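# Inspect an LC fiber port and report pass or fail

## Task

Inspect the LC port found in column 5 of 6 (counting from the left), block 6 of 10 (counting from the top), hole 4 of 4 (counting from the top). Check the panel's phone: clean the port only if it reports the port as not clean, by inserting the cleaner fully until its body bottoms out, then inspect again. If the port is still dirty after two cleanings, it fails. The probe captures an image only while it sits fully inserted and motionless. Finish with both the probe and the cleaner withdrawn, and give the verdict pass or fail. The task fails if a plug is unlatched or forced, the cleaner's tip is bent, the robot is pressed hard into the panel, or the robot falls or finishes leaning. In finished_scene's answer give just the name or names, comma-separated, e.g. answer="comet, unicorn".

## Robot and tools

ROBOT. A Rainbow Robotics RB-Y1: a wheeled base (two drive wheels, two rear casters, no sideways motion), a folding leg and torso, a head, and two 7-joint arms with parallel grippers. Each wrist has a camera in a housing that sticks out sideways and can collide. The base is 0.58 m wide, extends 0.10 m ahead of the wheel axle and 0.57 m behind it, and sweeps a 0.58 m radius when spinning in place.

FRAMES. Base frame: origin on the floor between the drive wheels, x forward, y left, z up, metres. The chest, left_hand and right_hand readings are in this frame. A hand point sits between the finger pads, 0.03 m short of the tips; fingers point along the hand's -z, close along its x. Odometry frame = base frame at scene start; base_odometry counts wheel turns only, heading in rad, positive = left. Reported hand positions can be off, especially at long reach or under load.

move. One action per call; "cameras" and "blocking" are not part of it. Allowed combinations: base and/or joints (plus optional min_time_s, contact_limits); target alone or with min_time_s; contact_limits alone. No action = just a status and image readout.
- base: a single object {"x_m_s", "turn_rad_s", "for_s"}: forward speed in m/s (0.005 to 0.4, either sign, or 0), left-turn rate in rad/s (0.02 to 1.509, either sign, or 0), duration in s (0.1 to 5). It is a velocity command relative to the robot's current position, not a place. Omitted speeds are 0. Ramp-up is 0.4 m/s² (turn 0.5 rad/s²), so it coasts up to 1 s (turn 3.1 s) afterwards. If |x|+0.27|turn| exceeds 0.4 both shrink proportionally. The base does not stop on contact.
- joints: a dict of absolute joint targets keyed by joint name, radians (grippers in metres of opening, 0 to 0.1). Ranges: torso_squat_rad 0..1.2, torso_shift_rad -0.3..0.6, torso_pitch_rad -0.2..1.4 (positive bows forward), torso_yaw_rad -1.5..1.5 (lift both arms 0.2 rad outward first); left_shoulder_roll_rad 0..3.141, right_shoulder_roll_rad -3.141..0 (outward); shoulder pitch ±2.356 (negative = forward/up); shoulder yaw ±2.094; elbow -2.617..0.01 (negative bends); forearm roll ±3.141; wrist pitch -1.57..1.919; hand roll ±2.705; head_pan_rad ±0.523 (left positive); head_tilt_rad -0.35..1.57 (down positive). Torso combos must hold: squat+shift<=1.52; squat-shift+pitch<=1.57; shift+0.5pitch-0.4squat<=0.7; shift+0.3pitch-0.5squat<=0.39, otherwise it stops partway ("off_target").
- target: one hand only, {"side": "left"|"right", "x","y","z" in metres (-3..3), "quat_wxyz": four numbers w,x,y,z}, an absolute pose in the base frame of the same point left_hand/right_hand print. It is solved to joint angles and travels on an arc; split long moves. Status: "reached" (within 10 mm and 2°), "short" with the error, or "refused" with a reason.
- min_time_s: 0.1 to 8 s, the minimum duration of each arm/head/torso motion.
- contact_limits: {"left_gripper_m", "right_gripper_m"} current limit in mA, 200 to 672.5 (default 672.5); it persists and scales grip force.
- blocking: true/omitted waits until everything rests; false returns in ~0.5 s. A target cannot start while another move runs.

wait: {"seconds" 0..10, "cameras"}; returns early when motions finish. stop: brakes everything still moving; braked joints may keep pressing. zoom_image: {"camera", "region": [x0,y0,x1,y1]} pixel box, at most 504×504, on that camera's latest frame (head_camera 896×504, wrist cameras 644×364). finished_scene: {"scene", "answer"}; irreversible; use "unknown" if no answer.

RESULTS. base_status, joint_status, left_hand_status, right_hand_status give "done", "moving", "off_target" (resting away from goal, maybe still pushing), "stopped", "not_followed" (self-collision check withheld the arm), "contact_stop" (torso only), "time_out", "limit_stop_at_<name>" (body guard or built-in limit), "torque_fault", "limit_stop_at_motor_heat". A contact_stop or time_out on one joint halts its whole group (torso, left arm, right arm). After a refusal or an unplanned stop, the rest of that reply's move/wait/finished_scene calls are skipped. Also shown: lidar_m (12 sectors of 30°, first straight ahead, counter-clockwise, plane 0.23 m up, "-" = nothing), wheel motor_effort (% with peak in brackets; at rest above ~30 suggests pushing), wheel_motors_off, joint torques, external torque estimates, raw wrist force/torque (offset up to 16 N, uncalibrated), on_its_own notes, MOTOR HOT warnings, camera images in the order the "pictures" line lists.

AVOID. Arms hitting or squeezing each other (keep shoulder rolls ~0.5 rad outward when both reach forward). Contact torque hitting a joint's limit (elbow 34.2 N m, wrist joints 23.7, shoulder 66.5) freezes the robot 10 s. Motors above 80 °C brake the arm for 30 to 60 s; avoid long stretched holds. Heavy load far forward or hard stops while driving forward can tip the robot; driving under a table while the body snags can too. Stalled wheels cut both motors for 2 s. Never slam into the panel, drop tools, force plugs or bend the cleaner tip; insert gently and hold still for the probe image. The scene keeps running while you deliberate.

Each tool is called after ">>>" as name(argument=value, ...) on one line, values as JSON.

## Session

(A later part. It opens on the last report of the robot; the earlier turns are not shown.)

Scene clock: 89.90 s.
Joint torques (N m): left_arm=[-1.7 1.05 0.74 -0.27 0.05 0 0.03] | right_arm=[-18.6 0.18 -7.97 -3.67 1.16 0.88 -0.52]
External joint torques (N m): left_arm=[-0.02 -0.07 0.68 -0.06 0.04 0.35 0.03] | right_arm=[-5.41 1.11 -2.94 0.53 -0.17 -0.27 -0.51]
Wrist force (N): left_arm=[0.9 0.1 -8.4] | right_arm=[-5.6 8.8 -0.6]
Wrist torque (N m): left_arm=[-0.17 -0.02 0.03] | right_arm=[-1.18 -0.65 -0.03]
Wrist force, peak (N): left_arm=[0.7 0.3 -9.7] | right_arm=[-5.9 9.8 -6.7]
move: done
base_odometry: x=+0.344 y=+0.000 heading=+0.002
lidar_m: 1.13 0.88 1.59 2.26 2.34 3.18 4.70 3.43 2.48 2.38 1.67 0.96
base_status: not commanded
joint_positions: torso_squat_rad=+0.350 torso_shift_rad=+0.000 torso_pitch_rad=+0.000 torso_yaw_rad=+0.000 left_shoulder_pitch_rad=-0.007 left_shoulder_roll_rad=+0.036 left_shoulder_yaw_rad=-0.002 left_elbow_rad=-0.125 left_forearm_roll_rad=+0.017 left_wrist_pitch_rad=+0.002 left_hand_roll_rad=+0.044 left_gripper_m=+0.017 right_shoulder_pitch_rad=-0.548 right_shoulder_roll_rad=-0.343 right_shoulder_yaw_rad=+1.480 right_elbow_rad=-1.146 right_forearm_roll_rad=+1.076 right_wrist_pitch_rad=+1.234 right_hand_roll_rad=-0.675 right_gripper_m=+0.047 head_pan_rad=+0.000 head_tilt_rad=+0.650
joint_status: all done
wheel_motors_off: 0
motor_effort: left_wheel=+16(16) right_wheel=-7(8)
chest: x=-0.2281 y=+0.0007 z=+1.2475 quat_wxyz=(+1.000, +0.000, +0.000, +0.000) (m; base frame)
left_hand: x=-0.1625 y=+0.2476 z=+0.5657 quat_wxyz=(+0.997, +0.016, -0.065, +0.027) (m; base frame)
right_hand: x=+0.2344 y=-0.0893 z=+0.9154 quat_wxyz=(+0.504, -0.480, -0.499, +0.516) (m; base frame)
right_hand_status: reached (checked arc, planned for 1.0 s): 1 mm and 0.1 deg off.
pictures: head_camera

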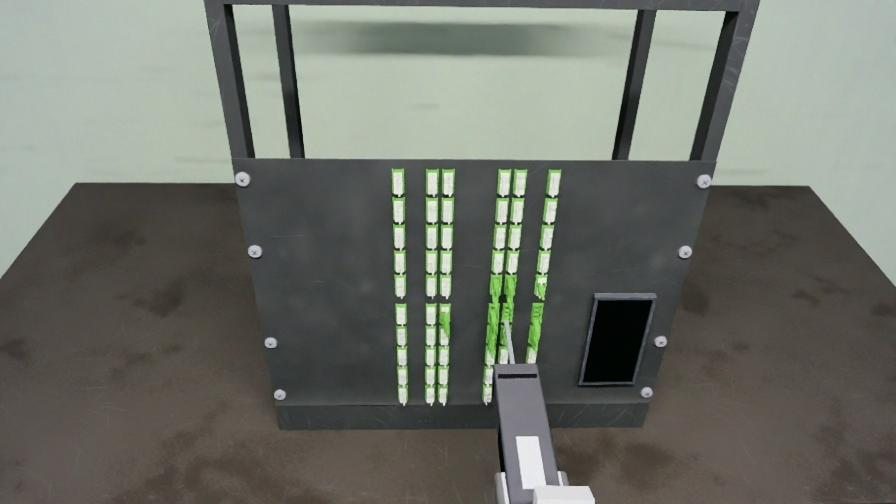

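>>> move(target={"side":"right","x":0.2360,"y":-0.0891,"z":0.9163,"quat_wxyz":[0.5044,-0.4799,-0.5,0.5157]}, min_time_s=0.7, cameras=[])

>>> wait(seconds=1.5, cameras=["head_camera"])

Scene clock: 91.10 s.
Joint torques (N m): left_arm=[-2.08 1.59 0.88 -0.23 0.2 -0.18 -0.06] | right_arm=[-23 -0.76 -10.35 -2.61 0.85 -0.34 -0.58]
External joint torques (N m): left_arm=[-0.4 0.47 0.82 -0.02 0.2 0.16 -0.06] | right_arm=[-9.78 0.17 -5.32 1.58 -0.48 -1.48 -0.57]
Wrist force (N): left_arm=[0.8 0.1 -8.8] | right_arm=[-6.6 7.2 12.9]
Wrist torque (N m): left_arm=[-0.15 -0.01 0.08] | right_arm=[-1.70 -0.41 -0.03]
Wrist force, peak (N): left_arm=[0.4 1.0 -9.1] | right_arm=[-6.6 7.1 13.2]
move: done
base_odometry: x=+0.344 y=+0.000 heading=+0.002
lidar_m: 1.13 0.89 1.59 2.26 2.34 3.17 4.69 3.43 2.49 2.38 1.69 0.95
base_status: not commanded
joint_positions: torso_squat_rad=+0.350 torso_shift_rad=+0.000 torso_pitch_rad=+0.000 torso_yaw_rad=+0.000 left_shoulder_pitch_rad=-0.007 left_shoulder_roll_rad=+0.036 left_shoulder_yaw_rad=-0.002 left_elbow_rad=-0.125 left_forearm_roll_rad=+0.017 left_wrist_pitch_rad=+0.002 left_hand_roll_rad=+0.044 left_gripper_m=+0.017 right_shoulder_pitch_rad=-0.549 right_shoulder_roll_rad=-0.342 right_shoulder_yaw_rad=+1.480 right_elbow_rad=-1.144 right_forearm_roll_rad=+1.075 right_wrist_pitch_rad=+1.232 right_hand_roll_rad=-0.676 right_gripper_m=+0.047 head_pan_rad=+0.000 head_tilt_rad=+0.650
joint_status: all done
wheel_motors_off: 0
motor_effort: left_wheel=+15(17) right_wheel=-7(8)
chest: x=-0.2281 y=+0.0007 z=+1.2475 quat_wxyz=(+1.000, +0.000, +0.000, +0.000) (m; base frame)
left_hand: x=-0.1625 y=+0.2476 z=+0.5657 quat_wxyz=(+0.997, +0.016, -0.066, +0.027) (m; base frame)
right_hand: x=+0.2349 y=-0.0892 z=+0.9153 quat_wxyz=(+0.505, -0.479, -0.499, +0.516) (m; base frame)
right_hand_status: reached (checked arc, planned for 0.7 s): 1 mm and 0.1 deg off.
pictures: none
No camera images: "cameras" was empty.

Scene clock: 92.60 s.
Joint torques (N m): left_arm=[-1.81 1.39 0.64 -0.15 0.18 -0.1 -0.05] | right_arm=[-22.77 -0.58 -9.88 -2.62 0.8 -0.23 -0.63]
External joint torques (N m): left_arm=[-0.13 0.27 0.58 0.06 0.17 0.25 -0.05] | right_arm=[-9.55 0.34 -4.85 1.57 -0.53 -1.38 -0.62]
Wrist force (N): left_arm=[1.2 0.4 -8.5] | right_arm=[-6.6 7.1 13.0]
Wrist torque (N m): left_arm=[-0.14 0.02 0.04] | right_arm=[-1.67 -0.40 -0.04]
Wrist force, peak (N): left_arm=[0.7 0.1 -9.1] | right_arm=[-6.6 7.4 13.2]
base_odometry: x=+0.344 y=+0.000 heading=+0.002
lidar_m: 1.14 0.89 1.59 2.26 2.34 3.18 4.70 3.44 2.47 2.38 1.68 0.96
base_status: not commanded
joint_positions: torso_squat_rad=+0.350 torso_shift_rad=+0.000 torso_pitch_rad=+0.000 torso_yaw_rad=+0.000 left_shoulder_pitch_rad=-0.007 left_shoulder_roll_rad=+0.036 left_shoulder_yaw_rad=-0.002 left_elbow_rad=-0.125 left_forearm_roll_rad=+0.017 left_wrist_pitch_rad=+0.002 left_hand_roll_rad=+0.044 left_gripper_m=+0.017 right_shoulder_pitch_rad=-0.549 right_shoulder_roll_rad=-0.342 right_shoulder_yaw_rad=+1.480 right_elbow_rad=-1.144 right_forearm_roll_rad=+1.075 right_wrist_pitch_rad=+1.232 right_hand_roll_rad=-0.676 right_gripper_m=+0.047 head_pan_rad=+0.000 head_tilt_rad=+0.650
joint_status: all done
wheel_motors_off: 0
motor_effort: left_wheel=+15(17) right_wheel=-7(8)
chest: x=-0.2281 y=+0.0007 z=+1.2475 quat_wxyz=(+1.000, +0.000, +0.000, +0.000) (m; base frame)
left_hand: x=-0.1625 y=+0.2476 z=+0.5657 quat_wxyz=(+0.997, +0.016, -0.066, +0.027) (m; base frame)
right_hand: x=+0.2349 y=-0.0892 z=+0.9153 quat_wxyz=(+0.505, -0.479, -0.499, +0.516) (m; base frame)
right_hand_status: reached (checked arc, planned for 0.7 s): 1 mm and 0.1 deg off.
wait: 1.50 s; at rest by 0.27 s
pictures: head_camera

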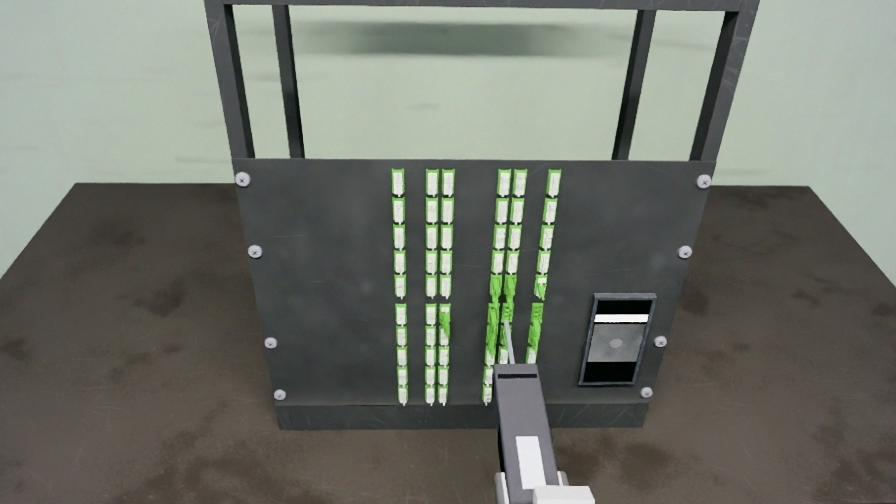

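The phone is on.

>>> zoom_image(camera="head_camera", region=[575, 285, 665, 395])

>>> wait(seconds=0.1, cameras=["right_wrist_camera"])

>>> zoom_image(camera="right_wrist_camera", region=[400, 10, 530, 190])

Scaled by 4.582 from the camera's 896x504 image, which has a finer 1280x720 frame.

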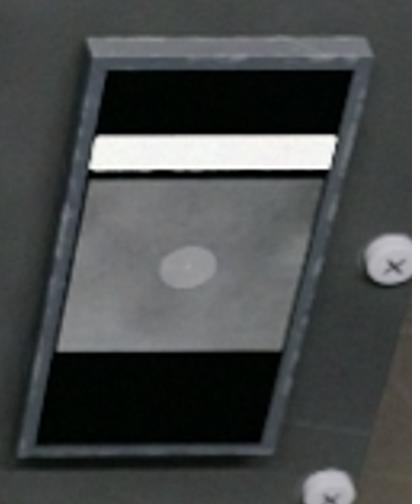

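Scene clock: 92.93 s.
Joint torques (N m): left_arm=[-2.01 1.4 0.63 -0.27 0.17 0.07 -0.02] | right_arm=[-22.83 -0.64 -10.11 -2.56 0.71 -0.34 -0.57]
External joint torques (N m): left_arm=[-0.33 0.28 0.57 -0.06 0.17 0.41 -0.02] | right_arm=[-9.61 0.28 -5.08 1.63 -0.63 -1.49 -0.56]
Wrist force (N): left_arm=[1.3 0.7 -8.7] | right_arm=[-6.8 7.0 12.7]
Wrist torque (N m): left_arm=[-0.19 0.02 0.06] | right_arm=[-1.67 -0.42 -0.05]
Wrist force, peak (N): left_arm=[1.2 0.6 -9.0] | right_arm=[-6.6 7.1 13.1]
base_odometry: x=+0.344 y=+0.000 heading=+0.002
lidar_m: 1.14 0.89 1.58 2.26 2.34 3.16 4.69 3.45 2.48 2.38 1.67 0.95
base_status: not commanded
joint_positions: torso_squat_rad=+0.350 torso_shift_rad=+0.000 torso_pitch_rad=+0.000 torso_yaw_rad=+0.000 left_shoulder_pitch_rad=-0.007 left_shoulder_roll_rad=+0.036 left_shoulder_yaw_rad=-0.002 left_elbow_rad=-0.125 left_forearm_roll_rad=+0.017 left_wrist_pitch_rad=+0.002 left_hand_roll_rad=+0.044 left_gripper_m=+0.017 right_shoulder_pitch_rad=-0.549 right_shoulder_roll_rad=-0.342 right_shoulder_yaw_rad=+1.480 right_elbow_rad=-1.144 right_forearm_roll_rad=+1.075 right_wrist_pitch_rad=+1.232 right_hand_roll_rad=-0.676 right_gripper_m=+0.047 head_pan_rad=+0.000 head_tilt_rad=+0.650
joint_status: all done
wheel_motors_off: 0
motor_effort: left_wheel=+16(17) right_wheel=-7(8)
chest: x=-0.2281 y=+0.0007 z=+1.2475 quat_wxyz=(+1.000, +0.000, +0.000, +0.000) (m; base frame)
left_hand: x=-0.1625 y=+0.2476 z=+0.5657 quat_wxyz=(+0.997, +0.016, -0.066, +0.027) (m; base frame)
right_hand: x=+0.2349 y=-0.0892 z=+0.9153 quat_wxyz=(+0.505, -0.479, -0.499, +0.516) (m; base frame)
right_hand_status: reached (checked arc, planned for 0.7 s): 1 mm and 0.1 deg off.
wait: 0.10 s; at rest by 0.03 s
pictures: right_wrist_camera

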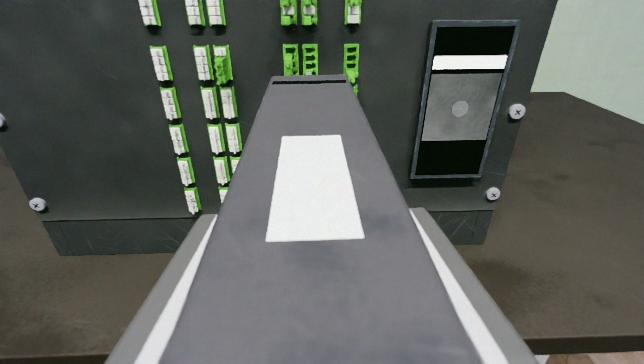

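Scaled by 2.800 from the camera's 644x364 image, which has a finer 1265x715 frame.

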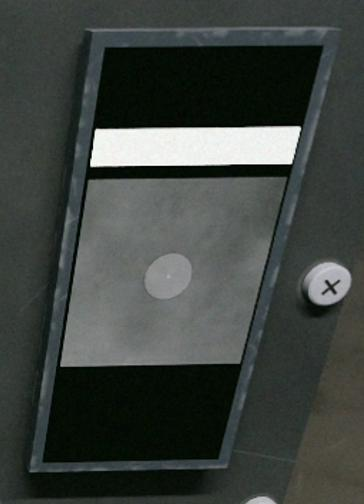

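>>> zoom_image(camera="right_wrist_camera", region=[440, 90, 480, 130])

>>> zoom_image(camera="right_wrist_camera", region=[425, 40, 515, 80])

Scaled by 12.600 from the camera's 644x364 image, which has a finer 1265x715 frame.

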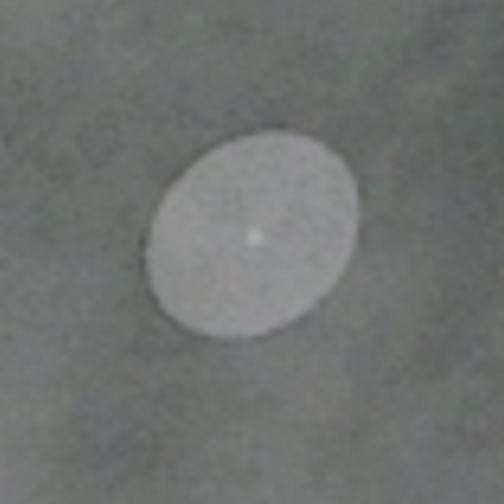

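Scaled by 5.600 from the camera's 644x364 image, which has a finer 1265x715 frame.

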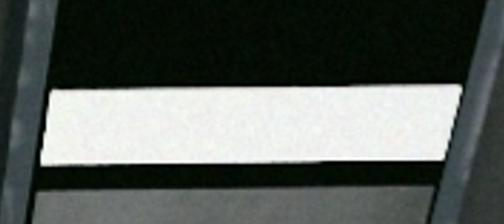

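>>> wait(seconds=2, cameras=["right_wrist_camera","head_camera"])

>>> zoom_image(camera="right_wrist_camera", region=[415, 20, 515, 150])

>>> zoom_image(camera="head_camera", region=[585, 305, 655, 375])

Scene clock: 95.27 s.
Joint torques (N m): left_arm=[-1.86 1.13 0.81 -0.11 0.12 -0.03 0.03] | right_arm=[-22.75 -0.61 -10.18 -2.59 0.82 -0.3 -0.57]
External joint torques (N m): left_arm=[-0.18 0.01 0.75 0.11 0.11 0.32 0.04] | right_arm=[-9.53 0.31 -5.15 1.6 -0.52 -1.44 -0.56]
Wrist force (N): left_arm=[0.7 0.6 -8.6] | right_arm=[-6.5 7.1 13.1]
Wrist torque (N m): left_arm=[-0.21 -0.03 0.06] | right_arm=[-1.68 -0.39 -0.03]
Wrist force, peak (N): left_arm=[0.7 0.8 -9.1] | right_arm=[-6.7 7.1 13.3]
base_odometry: x=+0.344 y=+0.000 heading=+0.002
lidar_m: 1.13 0.89 1.59 2.24 2.32 3.17 4.70 3.43 2.48 2.38 1.68 0.96
base_status: not commanded
joint_positions: torso_squat_rad=+0.350 torso_shift_rad=+0.000 torso_pitch_rad=+0.000 torso_yaw_rad=+0.000 left_shoulder_pitch_rad=-0.007 left_shoulder_roll_rad=+0.036 left_shoulder_yaw_rad=-0.002 left_elbow_rad=-0.125 left_forearm_roll_rad=+0.017 left_wrist_pitch_rad=+0.002 left_hand_roll_rad=+0.044 left_gripper_m=+0.017 right_shoulder_pitch_rad=-0.549 right_shoulder_roll_rad=-0.342 right_shoulder_yaw_rad=+1.480 right_elbow_rad=-1.144 right_forearm_roll_rad=+1.075 right_wrist_pitch_rad=+1.232 right_hand_roll_rad=-0.676 right_gripper_m=+0.047 head_pan_rad=+0.000 head_tilt_rad=+0.650
joint_status: all done
wheel_motors_off: 0
motor_effort: left_wheel=+16(17) right_wheel=-7(8)
chest: x=-0.2281 y=+0.0007 z=+1.2475 quat_wxyz=(+1.000, +0.000, +0.000, +0.000) (m; base frame)
left_hand: x=-0.1625 y=+0.2476 z=+0.5657 quat_wxyz=(+0.997, +0.016, -0.066, +0.027) (m; base frame)
right_hand: x=+0.2349 y=-0.0892 z=+0.9153 quat_wxyz=(+0.505, -0.479, -0.499, +0.516) (m; base frame)
right_hand_status: reached (checked arc, planned for 0.7 s): 1 mm and 0.1 deg off.
wait: 2.00 s; at rest from the start
pictures: head_camera, right_wrist_camera

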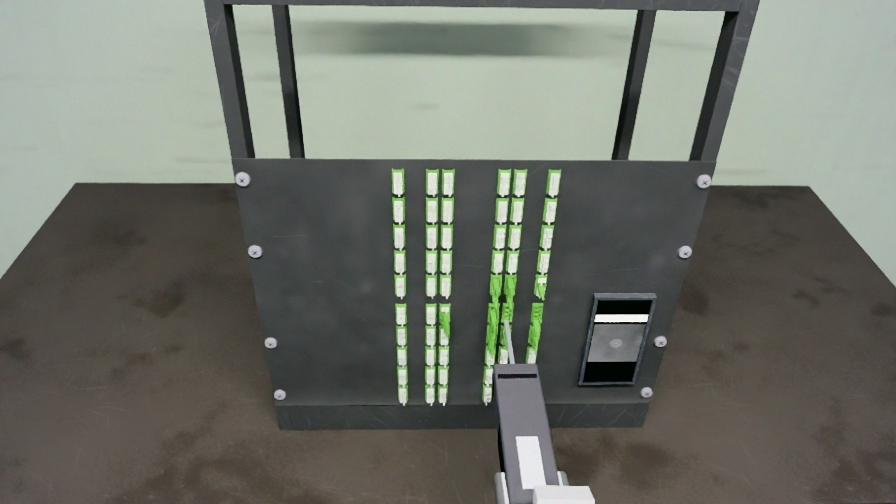

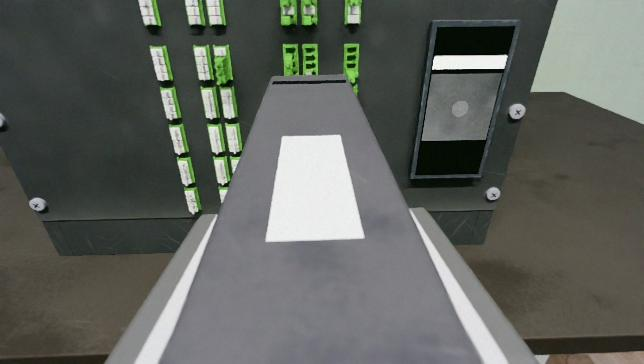

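Scaled by 3.877 from the camera's 644x364 image, which has a finer 1265x715 frame.

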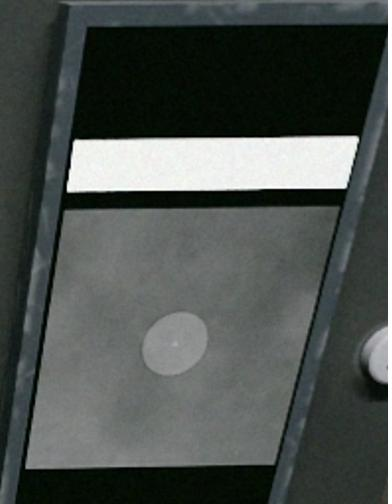

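Scaled by 7.200 from the camera's 896x504 image, which has a finer 1280x720 frame.

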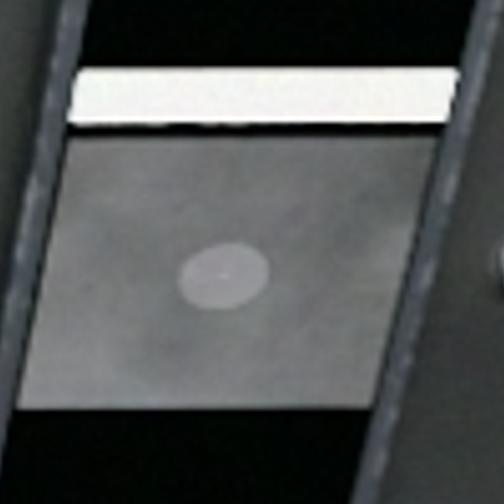

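>>> move(target={"side":"right","x":0.2250,"y":-0.0894,"z":0.9160,"quat_wxyz":[0.5044,-0.4799,-0.5,0.5157]}, min_time_s=1.5, cameras=[])

>>> move(target={"side":"right","x":0.2100,"y":-0.0899,"z":0.9165,"quat_wxyz":[0.5044,-0.4799,-0.5,0.5157]}, min_time_s=1.2, cameras=[])

>>> move(target={"side":"right","x":0.15,"y":-0.092,"z":0.918,"quat_wxyz":[0.5044,-0.4799,-0.5,0.5157]}, min_time_s=1.5)

Scene clock: 97.50 s.
Joint torques (N m): left_arm=[-1.45 0.97 0.84 -0.27 0.06 0.11 -0.06] | right_arm=[-14.81 -1.92 -4.12 -5.3 2.19 2.08 0.05]
External joint torques (N m): left_arm=[0.23 -0.15 0.78 -0.06 0.06 0.45 -0.05] | right_arm=[-2 -1.05 0.89 -0.94 0.83 0.96 0.06]
Wrist force (N): left_arm=[0.4 0.6 -8.4] | right_arm=[-5.1 10.3 -7.3]
Wrist torque (N m): left_arm=[-0.21 -0.08 0.07] | right_arm=[-0.74 -0.90 -0.01]
Wrist force, peak (N): left_arm=[0.6 1.5 -9.1] | right_arm=[-6.9 7.0 13.1]
move: done
base_odometry: x=+0.344 y=+0.000 heading=+0.002
lidar_m: 1.13 0.90 1.61 2.25 2.33 3.17 4.70 3.43 2.47 2.38 1.66 0.96
base_status: not commanded
joint_positions: torso_squat_rad=+0.350 torso_shift_rad=+0.000 torso_pitch_rad=+0.000 torso_yaw_rad=+0.000 left_shoulder_pitch_rad=-0.007 left_shoulder_roll_rad=+0.036 left_shoulder_yaw_rad=-0.002 left_elbow_rad=-0.125 left_forearm_roll_rad=+0.017 left_wrist_pitch_rad=+0.002 left_hand_roll_rad=+0.044 left_gripper_m=+0.017 right_shoulder_pitch_rad=-0.532 right_shoulder_roll_rad=-0.354 right_shoulder_yaw_rad=+1.486 right_elbow_rad=-1.181 right_forearm_roll_rad=+1.083 right_wrist_pitch_rad=+1.256 right_hand_roll_rad=-0.661 right_gripper_m=+0.047 head_pan_rad=+0.000 head_tilt_rad=+0.650
joint_status: all done
wheel_motors_off: 0
motor_effort: left_wheel=+16(17) right_wheel=-8(8)
chest: x=-0.2280 y=+0.0007 z=+1.2475 quat_wxyz=(+1.000, +0.000, +0.000, +0.000) (m; base frame)
left_hand: x=-0.1625 y=+0.2476 z=+0.5657 quat_wxyz=(+0.997, +0.016, -0.065, +0.027) (m; base frame)
right_hand: x=+0.2254 y=-0.0893 z=+0.9156 quat_wxyz=(+0.505, -0.480, -0.500, +0.515) (m; base frame)
right_hand_status: reached (checked arc, planned for 1.5 s): 1 mm and 0.1 deg off.
pictures: none
No camera images: "cameras" was empty.

Scene clock: 99.03 s.
Joint torques (N m): left_arm=[-1.65 1.45 1.13 -0.23 -0.08 0.07 0.01] | right_arm=[-14.18 -1.98 -3.92 -5.42 2.1 2.06 0.03]
External joint torques (N m): left_arm=[0.02 0.33 1.07 -0.01 -0.09 0.41 0.02] | right_arm=[-1.99 -1.16 1.03 -0.81 0.69 0.97 0.03]
Wrist force (N): left_arm=[0.6 0.3 -8.3] | right_arm=[-4.6 10.0 -6.8]
Wrist torque (N m): left_arm=[-0.16 -0.04 0.07] | right_arm=[-0.77 -0.88 -0.02]
Wrist force, peak (N): left_arm=[0.8 -0.1 -9.1] | right_arm=[-1.4 10.7 -9.2]
move: done
base_odometry: x=+0.344 y=+0.000 heading=+0.002
lidar_m: 1.14 0.90 1.61 2.26 2.33 3.17 4.70 3.43 2.49 2.38 1.67 0.96
base_status: not commanded
joint_positions: torso_squat_rad=+0.350 torso_shift_rad=+0.000 torso_pitch_rad=+0.000 torso_yaw_rad=+0.000 left_shoulder_pitch_rad=-0.007 left_shoulder_roll_rad=+0.036 left_shoulder_yaw_rad=-0.002 left_elbow_rad=-0.125 left_forearm_roll_rad=+0.017 left_wrist_pitch_rad=+0.002 left_hand_roll_rad=+0.044 left_gripper_m=+0.017 right_shoulder_pitch_rad=-0.506 right_shoulder_roll_rad=-0.372 right_shoulder_yaw_rad=+1.497 right_elbow_rad=-1.237 right_forearm_roll_rad=+1.095 right_wrist_pitch_rad=+1.290 right_hand_roll_rad=-0.639 right_gripper_m=+0.047 head_pan_rad=+0.000 head_tilt_rad=+0.650
joint_status: all done
wheel_motors_off: 0
motor_effort: left_wheel=+16(16) right_wheel=-8(8)
chest: x=-0.2280 y=+0.0007 z=+1.2475 quat_wxyz=(+1.000, +0.000, +0.000, +0.000) (m; base frame)
left_hand: x=-0.1625 y=+0.2476 z=+0.5657 quat_wxyz=(+0.997, +0.016, -0.065, +0.027) (m; base frame)
right_hand: x=+0.2108 y=-0.0898 z=+0.9159 quat_wxyz=(+0.505, -0.480, -0.500, +0.515) (m; base frame)
right_hand_status: reached (checked arc, planned for 1.2 s): 1 mm and 0.1 deg off.
pictures: none
No camera images: "cameras" was empty.

Scene clock: 99.33 s.
Joint torques (N m): left_arm=[-1.42 0.96 0.72 -0.22 0.12 -0.02 -0.13] | right_arm=[-14.28 -2.12 -4.14 -5.57 2.07 2.06 0.04]
External joint torques (N m): left_arm=[0.26 -0.16 0.66 -0.01 0.12 0.33 -0.12] | right_arm=[-2.09 -1.31 0.82 -0.96 0.66 0.97 0.05]
Wrist force (N): left_arm=[0.9 0.5 -8.7] | right_arm=[-5.0 10.2 -7.0]
Wrist torque (N m): left_arm=[-0.16 -0.02 0.09] | right_arm=[-0.77 -0.91 -0.02]
Wrist force, peak (N): left_arm=[0.8 0.8 -9.2] | right_arm=[-5.0 10.2 -7.0]
move: refused
base_odometry: x=+0.344 y=+0.000 heading=+0.002
lidar_m: 1.14 0.89 1.59 2.26 2.34 3.17 4.69 3.43 2.50 2.38 1.69 0.95
base_status: not commanded
joint_positions: torso_squat_rad=+0.350 torso_shift_rad=+0.000 torso_pitch_rad=+0.000 torso_yaw_rad=+0.000 left_shoulder_pitch_rad=-0.007 left_shoulder_roll_rad=+0.036 left_shoulder_yaw_rad=-0.002 left_elbow_rad=-0.125 left_forearm_roll_rad=+0.017 left_wrist_pitch_rad=+0.002 left_hand_roll_rad=+0.044 left_gripper_m=+0.017 right_shoulder_pitch_rad=-0.506 right_shoulder_roll_rad=-0.372 right_shoulder_yaw_rad=+1.497 right_elbow_rad=-1.237 right_forearm_roll_rad=+1.095 right_wrist_pitch_rad=+1.290 right_hand_roll_rad=-0.639 right_gripper_m=+0.047 head_pan_rad=+0.000 head_tilt_rad=+0.650
joint_status: not commanded
wheel_motors_off: 0
motor_effort: left_wheel=+16(16) right_wheel=-8(8)
chest: x=-0.2280 y=+0.0007 z=+1.2475 quat_wxyz=(+1.000, +0.000, +0.000, +0.000) (m; base frame)
left_hand: x=-0.1625 y=+0.2476 z=+0.5657 quat_wxyz=(+0.997, +0.016, -0.065, +0.027) (m; base frame)
right_hand: x=+0.2108 y=-0.0898 z=+0.9159 quat_wxyz=(+0.505, -0.480, -0.500, +0.515) (m; base frame)
right_hand_status: refused: the posture found for that pose stands 13 mm from the leg (limit 20 mm). Nothing moved. The solve starts from where the arm stands: from another posture it may find a clear one.
pictures: head_camera, left_wrist_camera, right_wrist_camera

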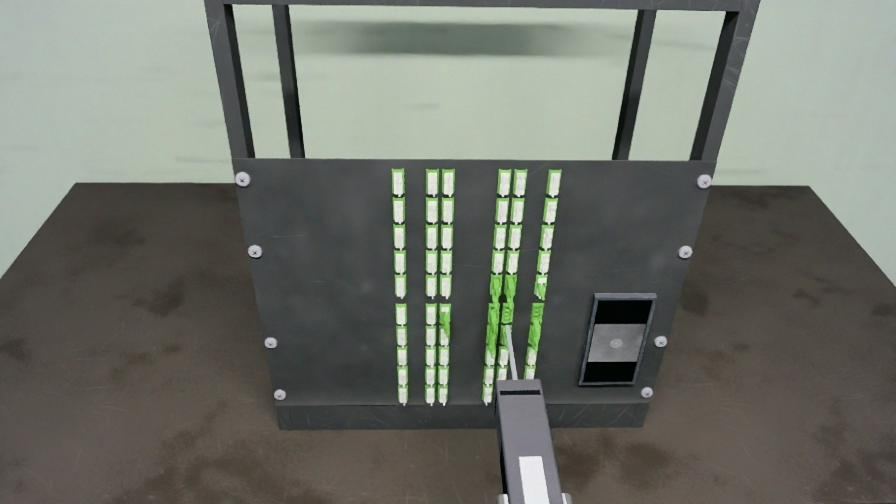

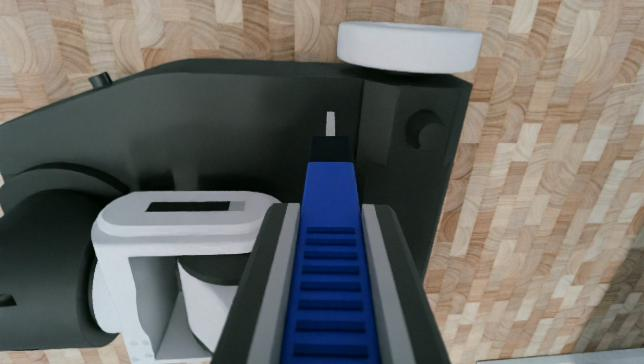

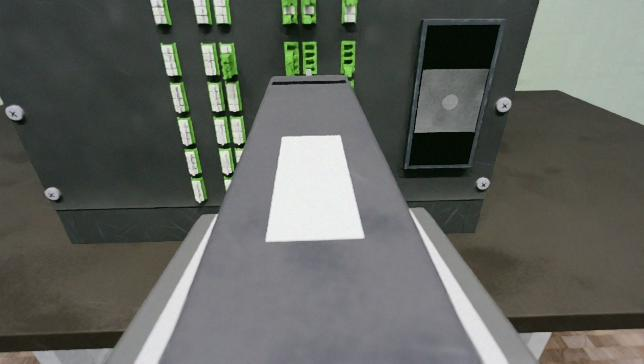

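>>> move(base={"x_m_s": -0.1, "for_s": 1.5}, cameras=["head_camera"])

>>> zoom_image(camera="head_camera", region=[460, 180, 660, 380])

Scene clock: 101.73 s.
Joint torques (N m): left_arm=[-2.33 1.25 1.12 -0.33 0.31 0.02 0] | right_arm=[-15.06 -1.79 -4.62 -5.23 2.04 2.02 0.1]
External joint torques (N m): left_arm=[-0.65 0.13 1.05 -0.12 0.3 0.36 0] | right_arm=[-2.88 -0.98 0.33 -0.62 0.63 0.93 0.1]
Wrist force (N): left_arm=[0.7 0.9 -8.1] | right_arm=[-4.9 10.1 -6.9]
Wrist torque (N m): left_arm=[-0.24 -0.05 0.03] | right_arm=[-0.76 -0.89 -0.02]
Wrist force, peak (N): left_arm=[0.3 0.1 -9.3] | right_arm=[-5.1 10.3 -7.5]
move: done
base_odometry: x=+0.194 y=+0.000 heading=+0.002
lidar_m: 1.29 1.02 1.80 2.26 2.33 3.16 4.55 3.45 2.50 2.39 1.87 1.06
base_status: done (sent for 1.5 of 1.5 s)
joint_positions: torso_squat_rad=+0.350 torso_shift_rad=+0.000 torso_pitch_rad=+0.000 torso_yaw_rad=+0.000 left_shoulder_pitch_rad=-0.007 left_shoulder_roll_rad=+0.036 left_shoulder_yaw_rad=-0.002 left_elbow_rad=-0.125 left_forearm_roll_rad=+0.017 left_wrist_pitch_rad=+0.002 left_hand_roll_rad=+0.044 left_gripper_m=+0.017 right_shoulder_pitch_rad=-0.506 right_shoulder_roll_rad=-0.372 right_shoulder_yaw_rad=+1.497 right_elbow_rad=-1.237 right_forearm_roll_rad=+1.095 right_wrist_pitch_rad=+1.290 right_hand_roll_rad=-0.639 right_gripper_m=+0.047 head_pan_rad=+0.000 head_tilt_rad=+0.650
joint_status: not commanded
wheel_motors_off: 0
motor_effort: left_wheel=-15(30) right_wheel=+0(25)
chest: x=-0.2280 y=+0.0007 z=+1.2475 quat_wxyz=(+1.000, +0.000, +0.000, +0.000) (m; base frame)
left_hand: x=-0.1625 y=+0.2476 z=+0.5657 quat_wxyz=(+0.997, +0.016, -0.065, +0.027) (m; base frame)
right_hand: x=+0.2108 y=-0.0898 z=+0.9158 quat_wxyz=(+0.505, -0.480, -0.500, +0.515) (m; base frame)
pictures: head_camera

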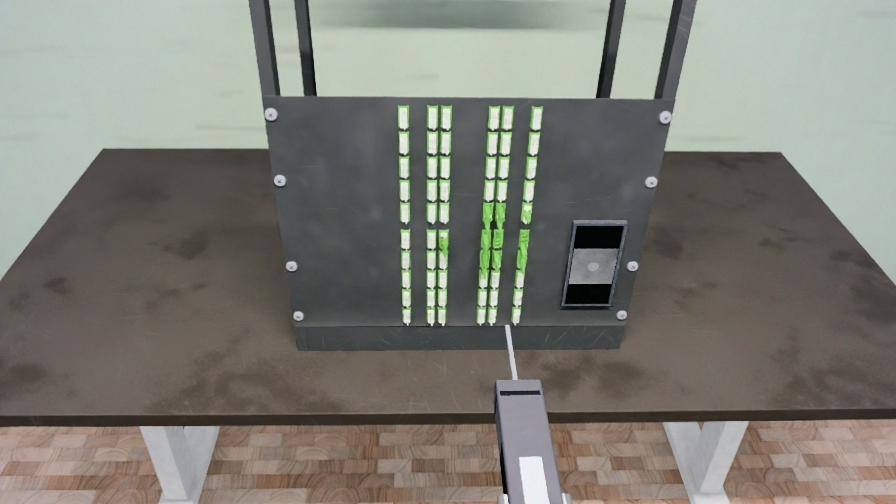

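Scaled by 2.520 from the camera's 896x504 image, which has a finer 1280x720 frame.

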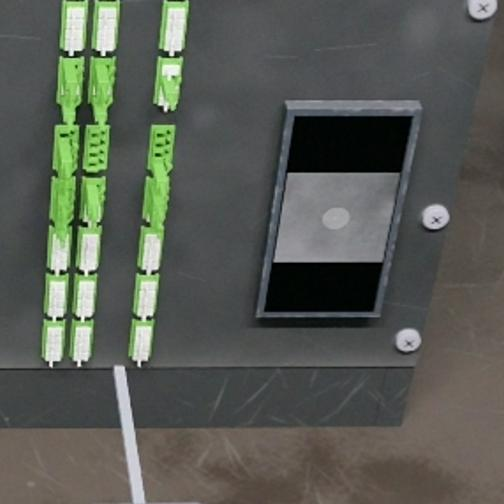

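>>> finished_scene(scene=1, answer="pass")

The scene is finished: the task was done.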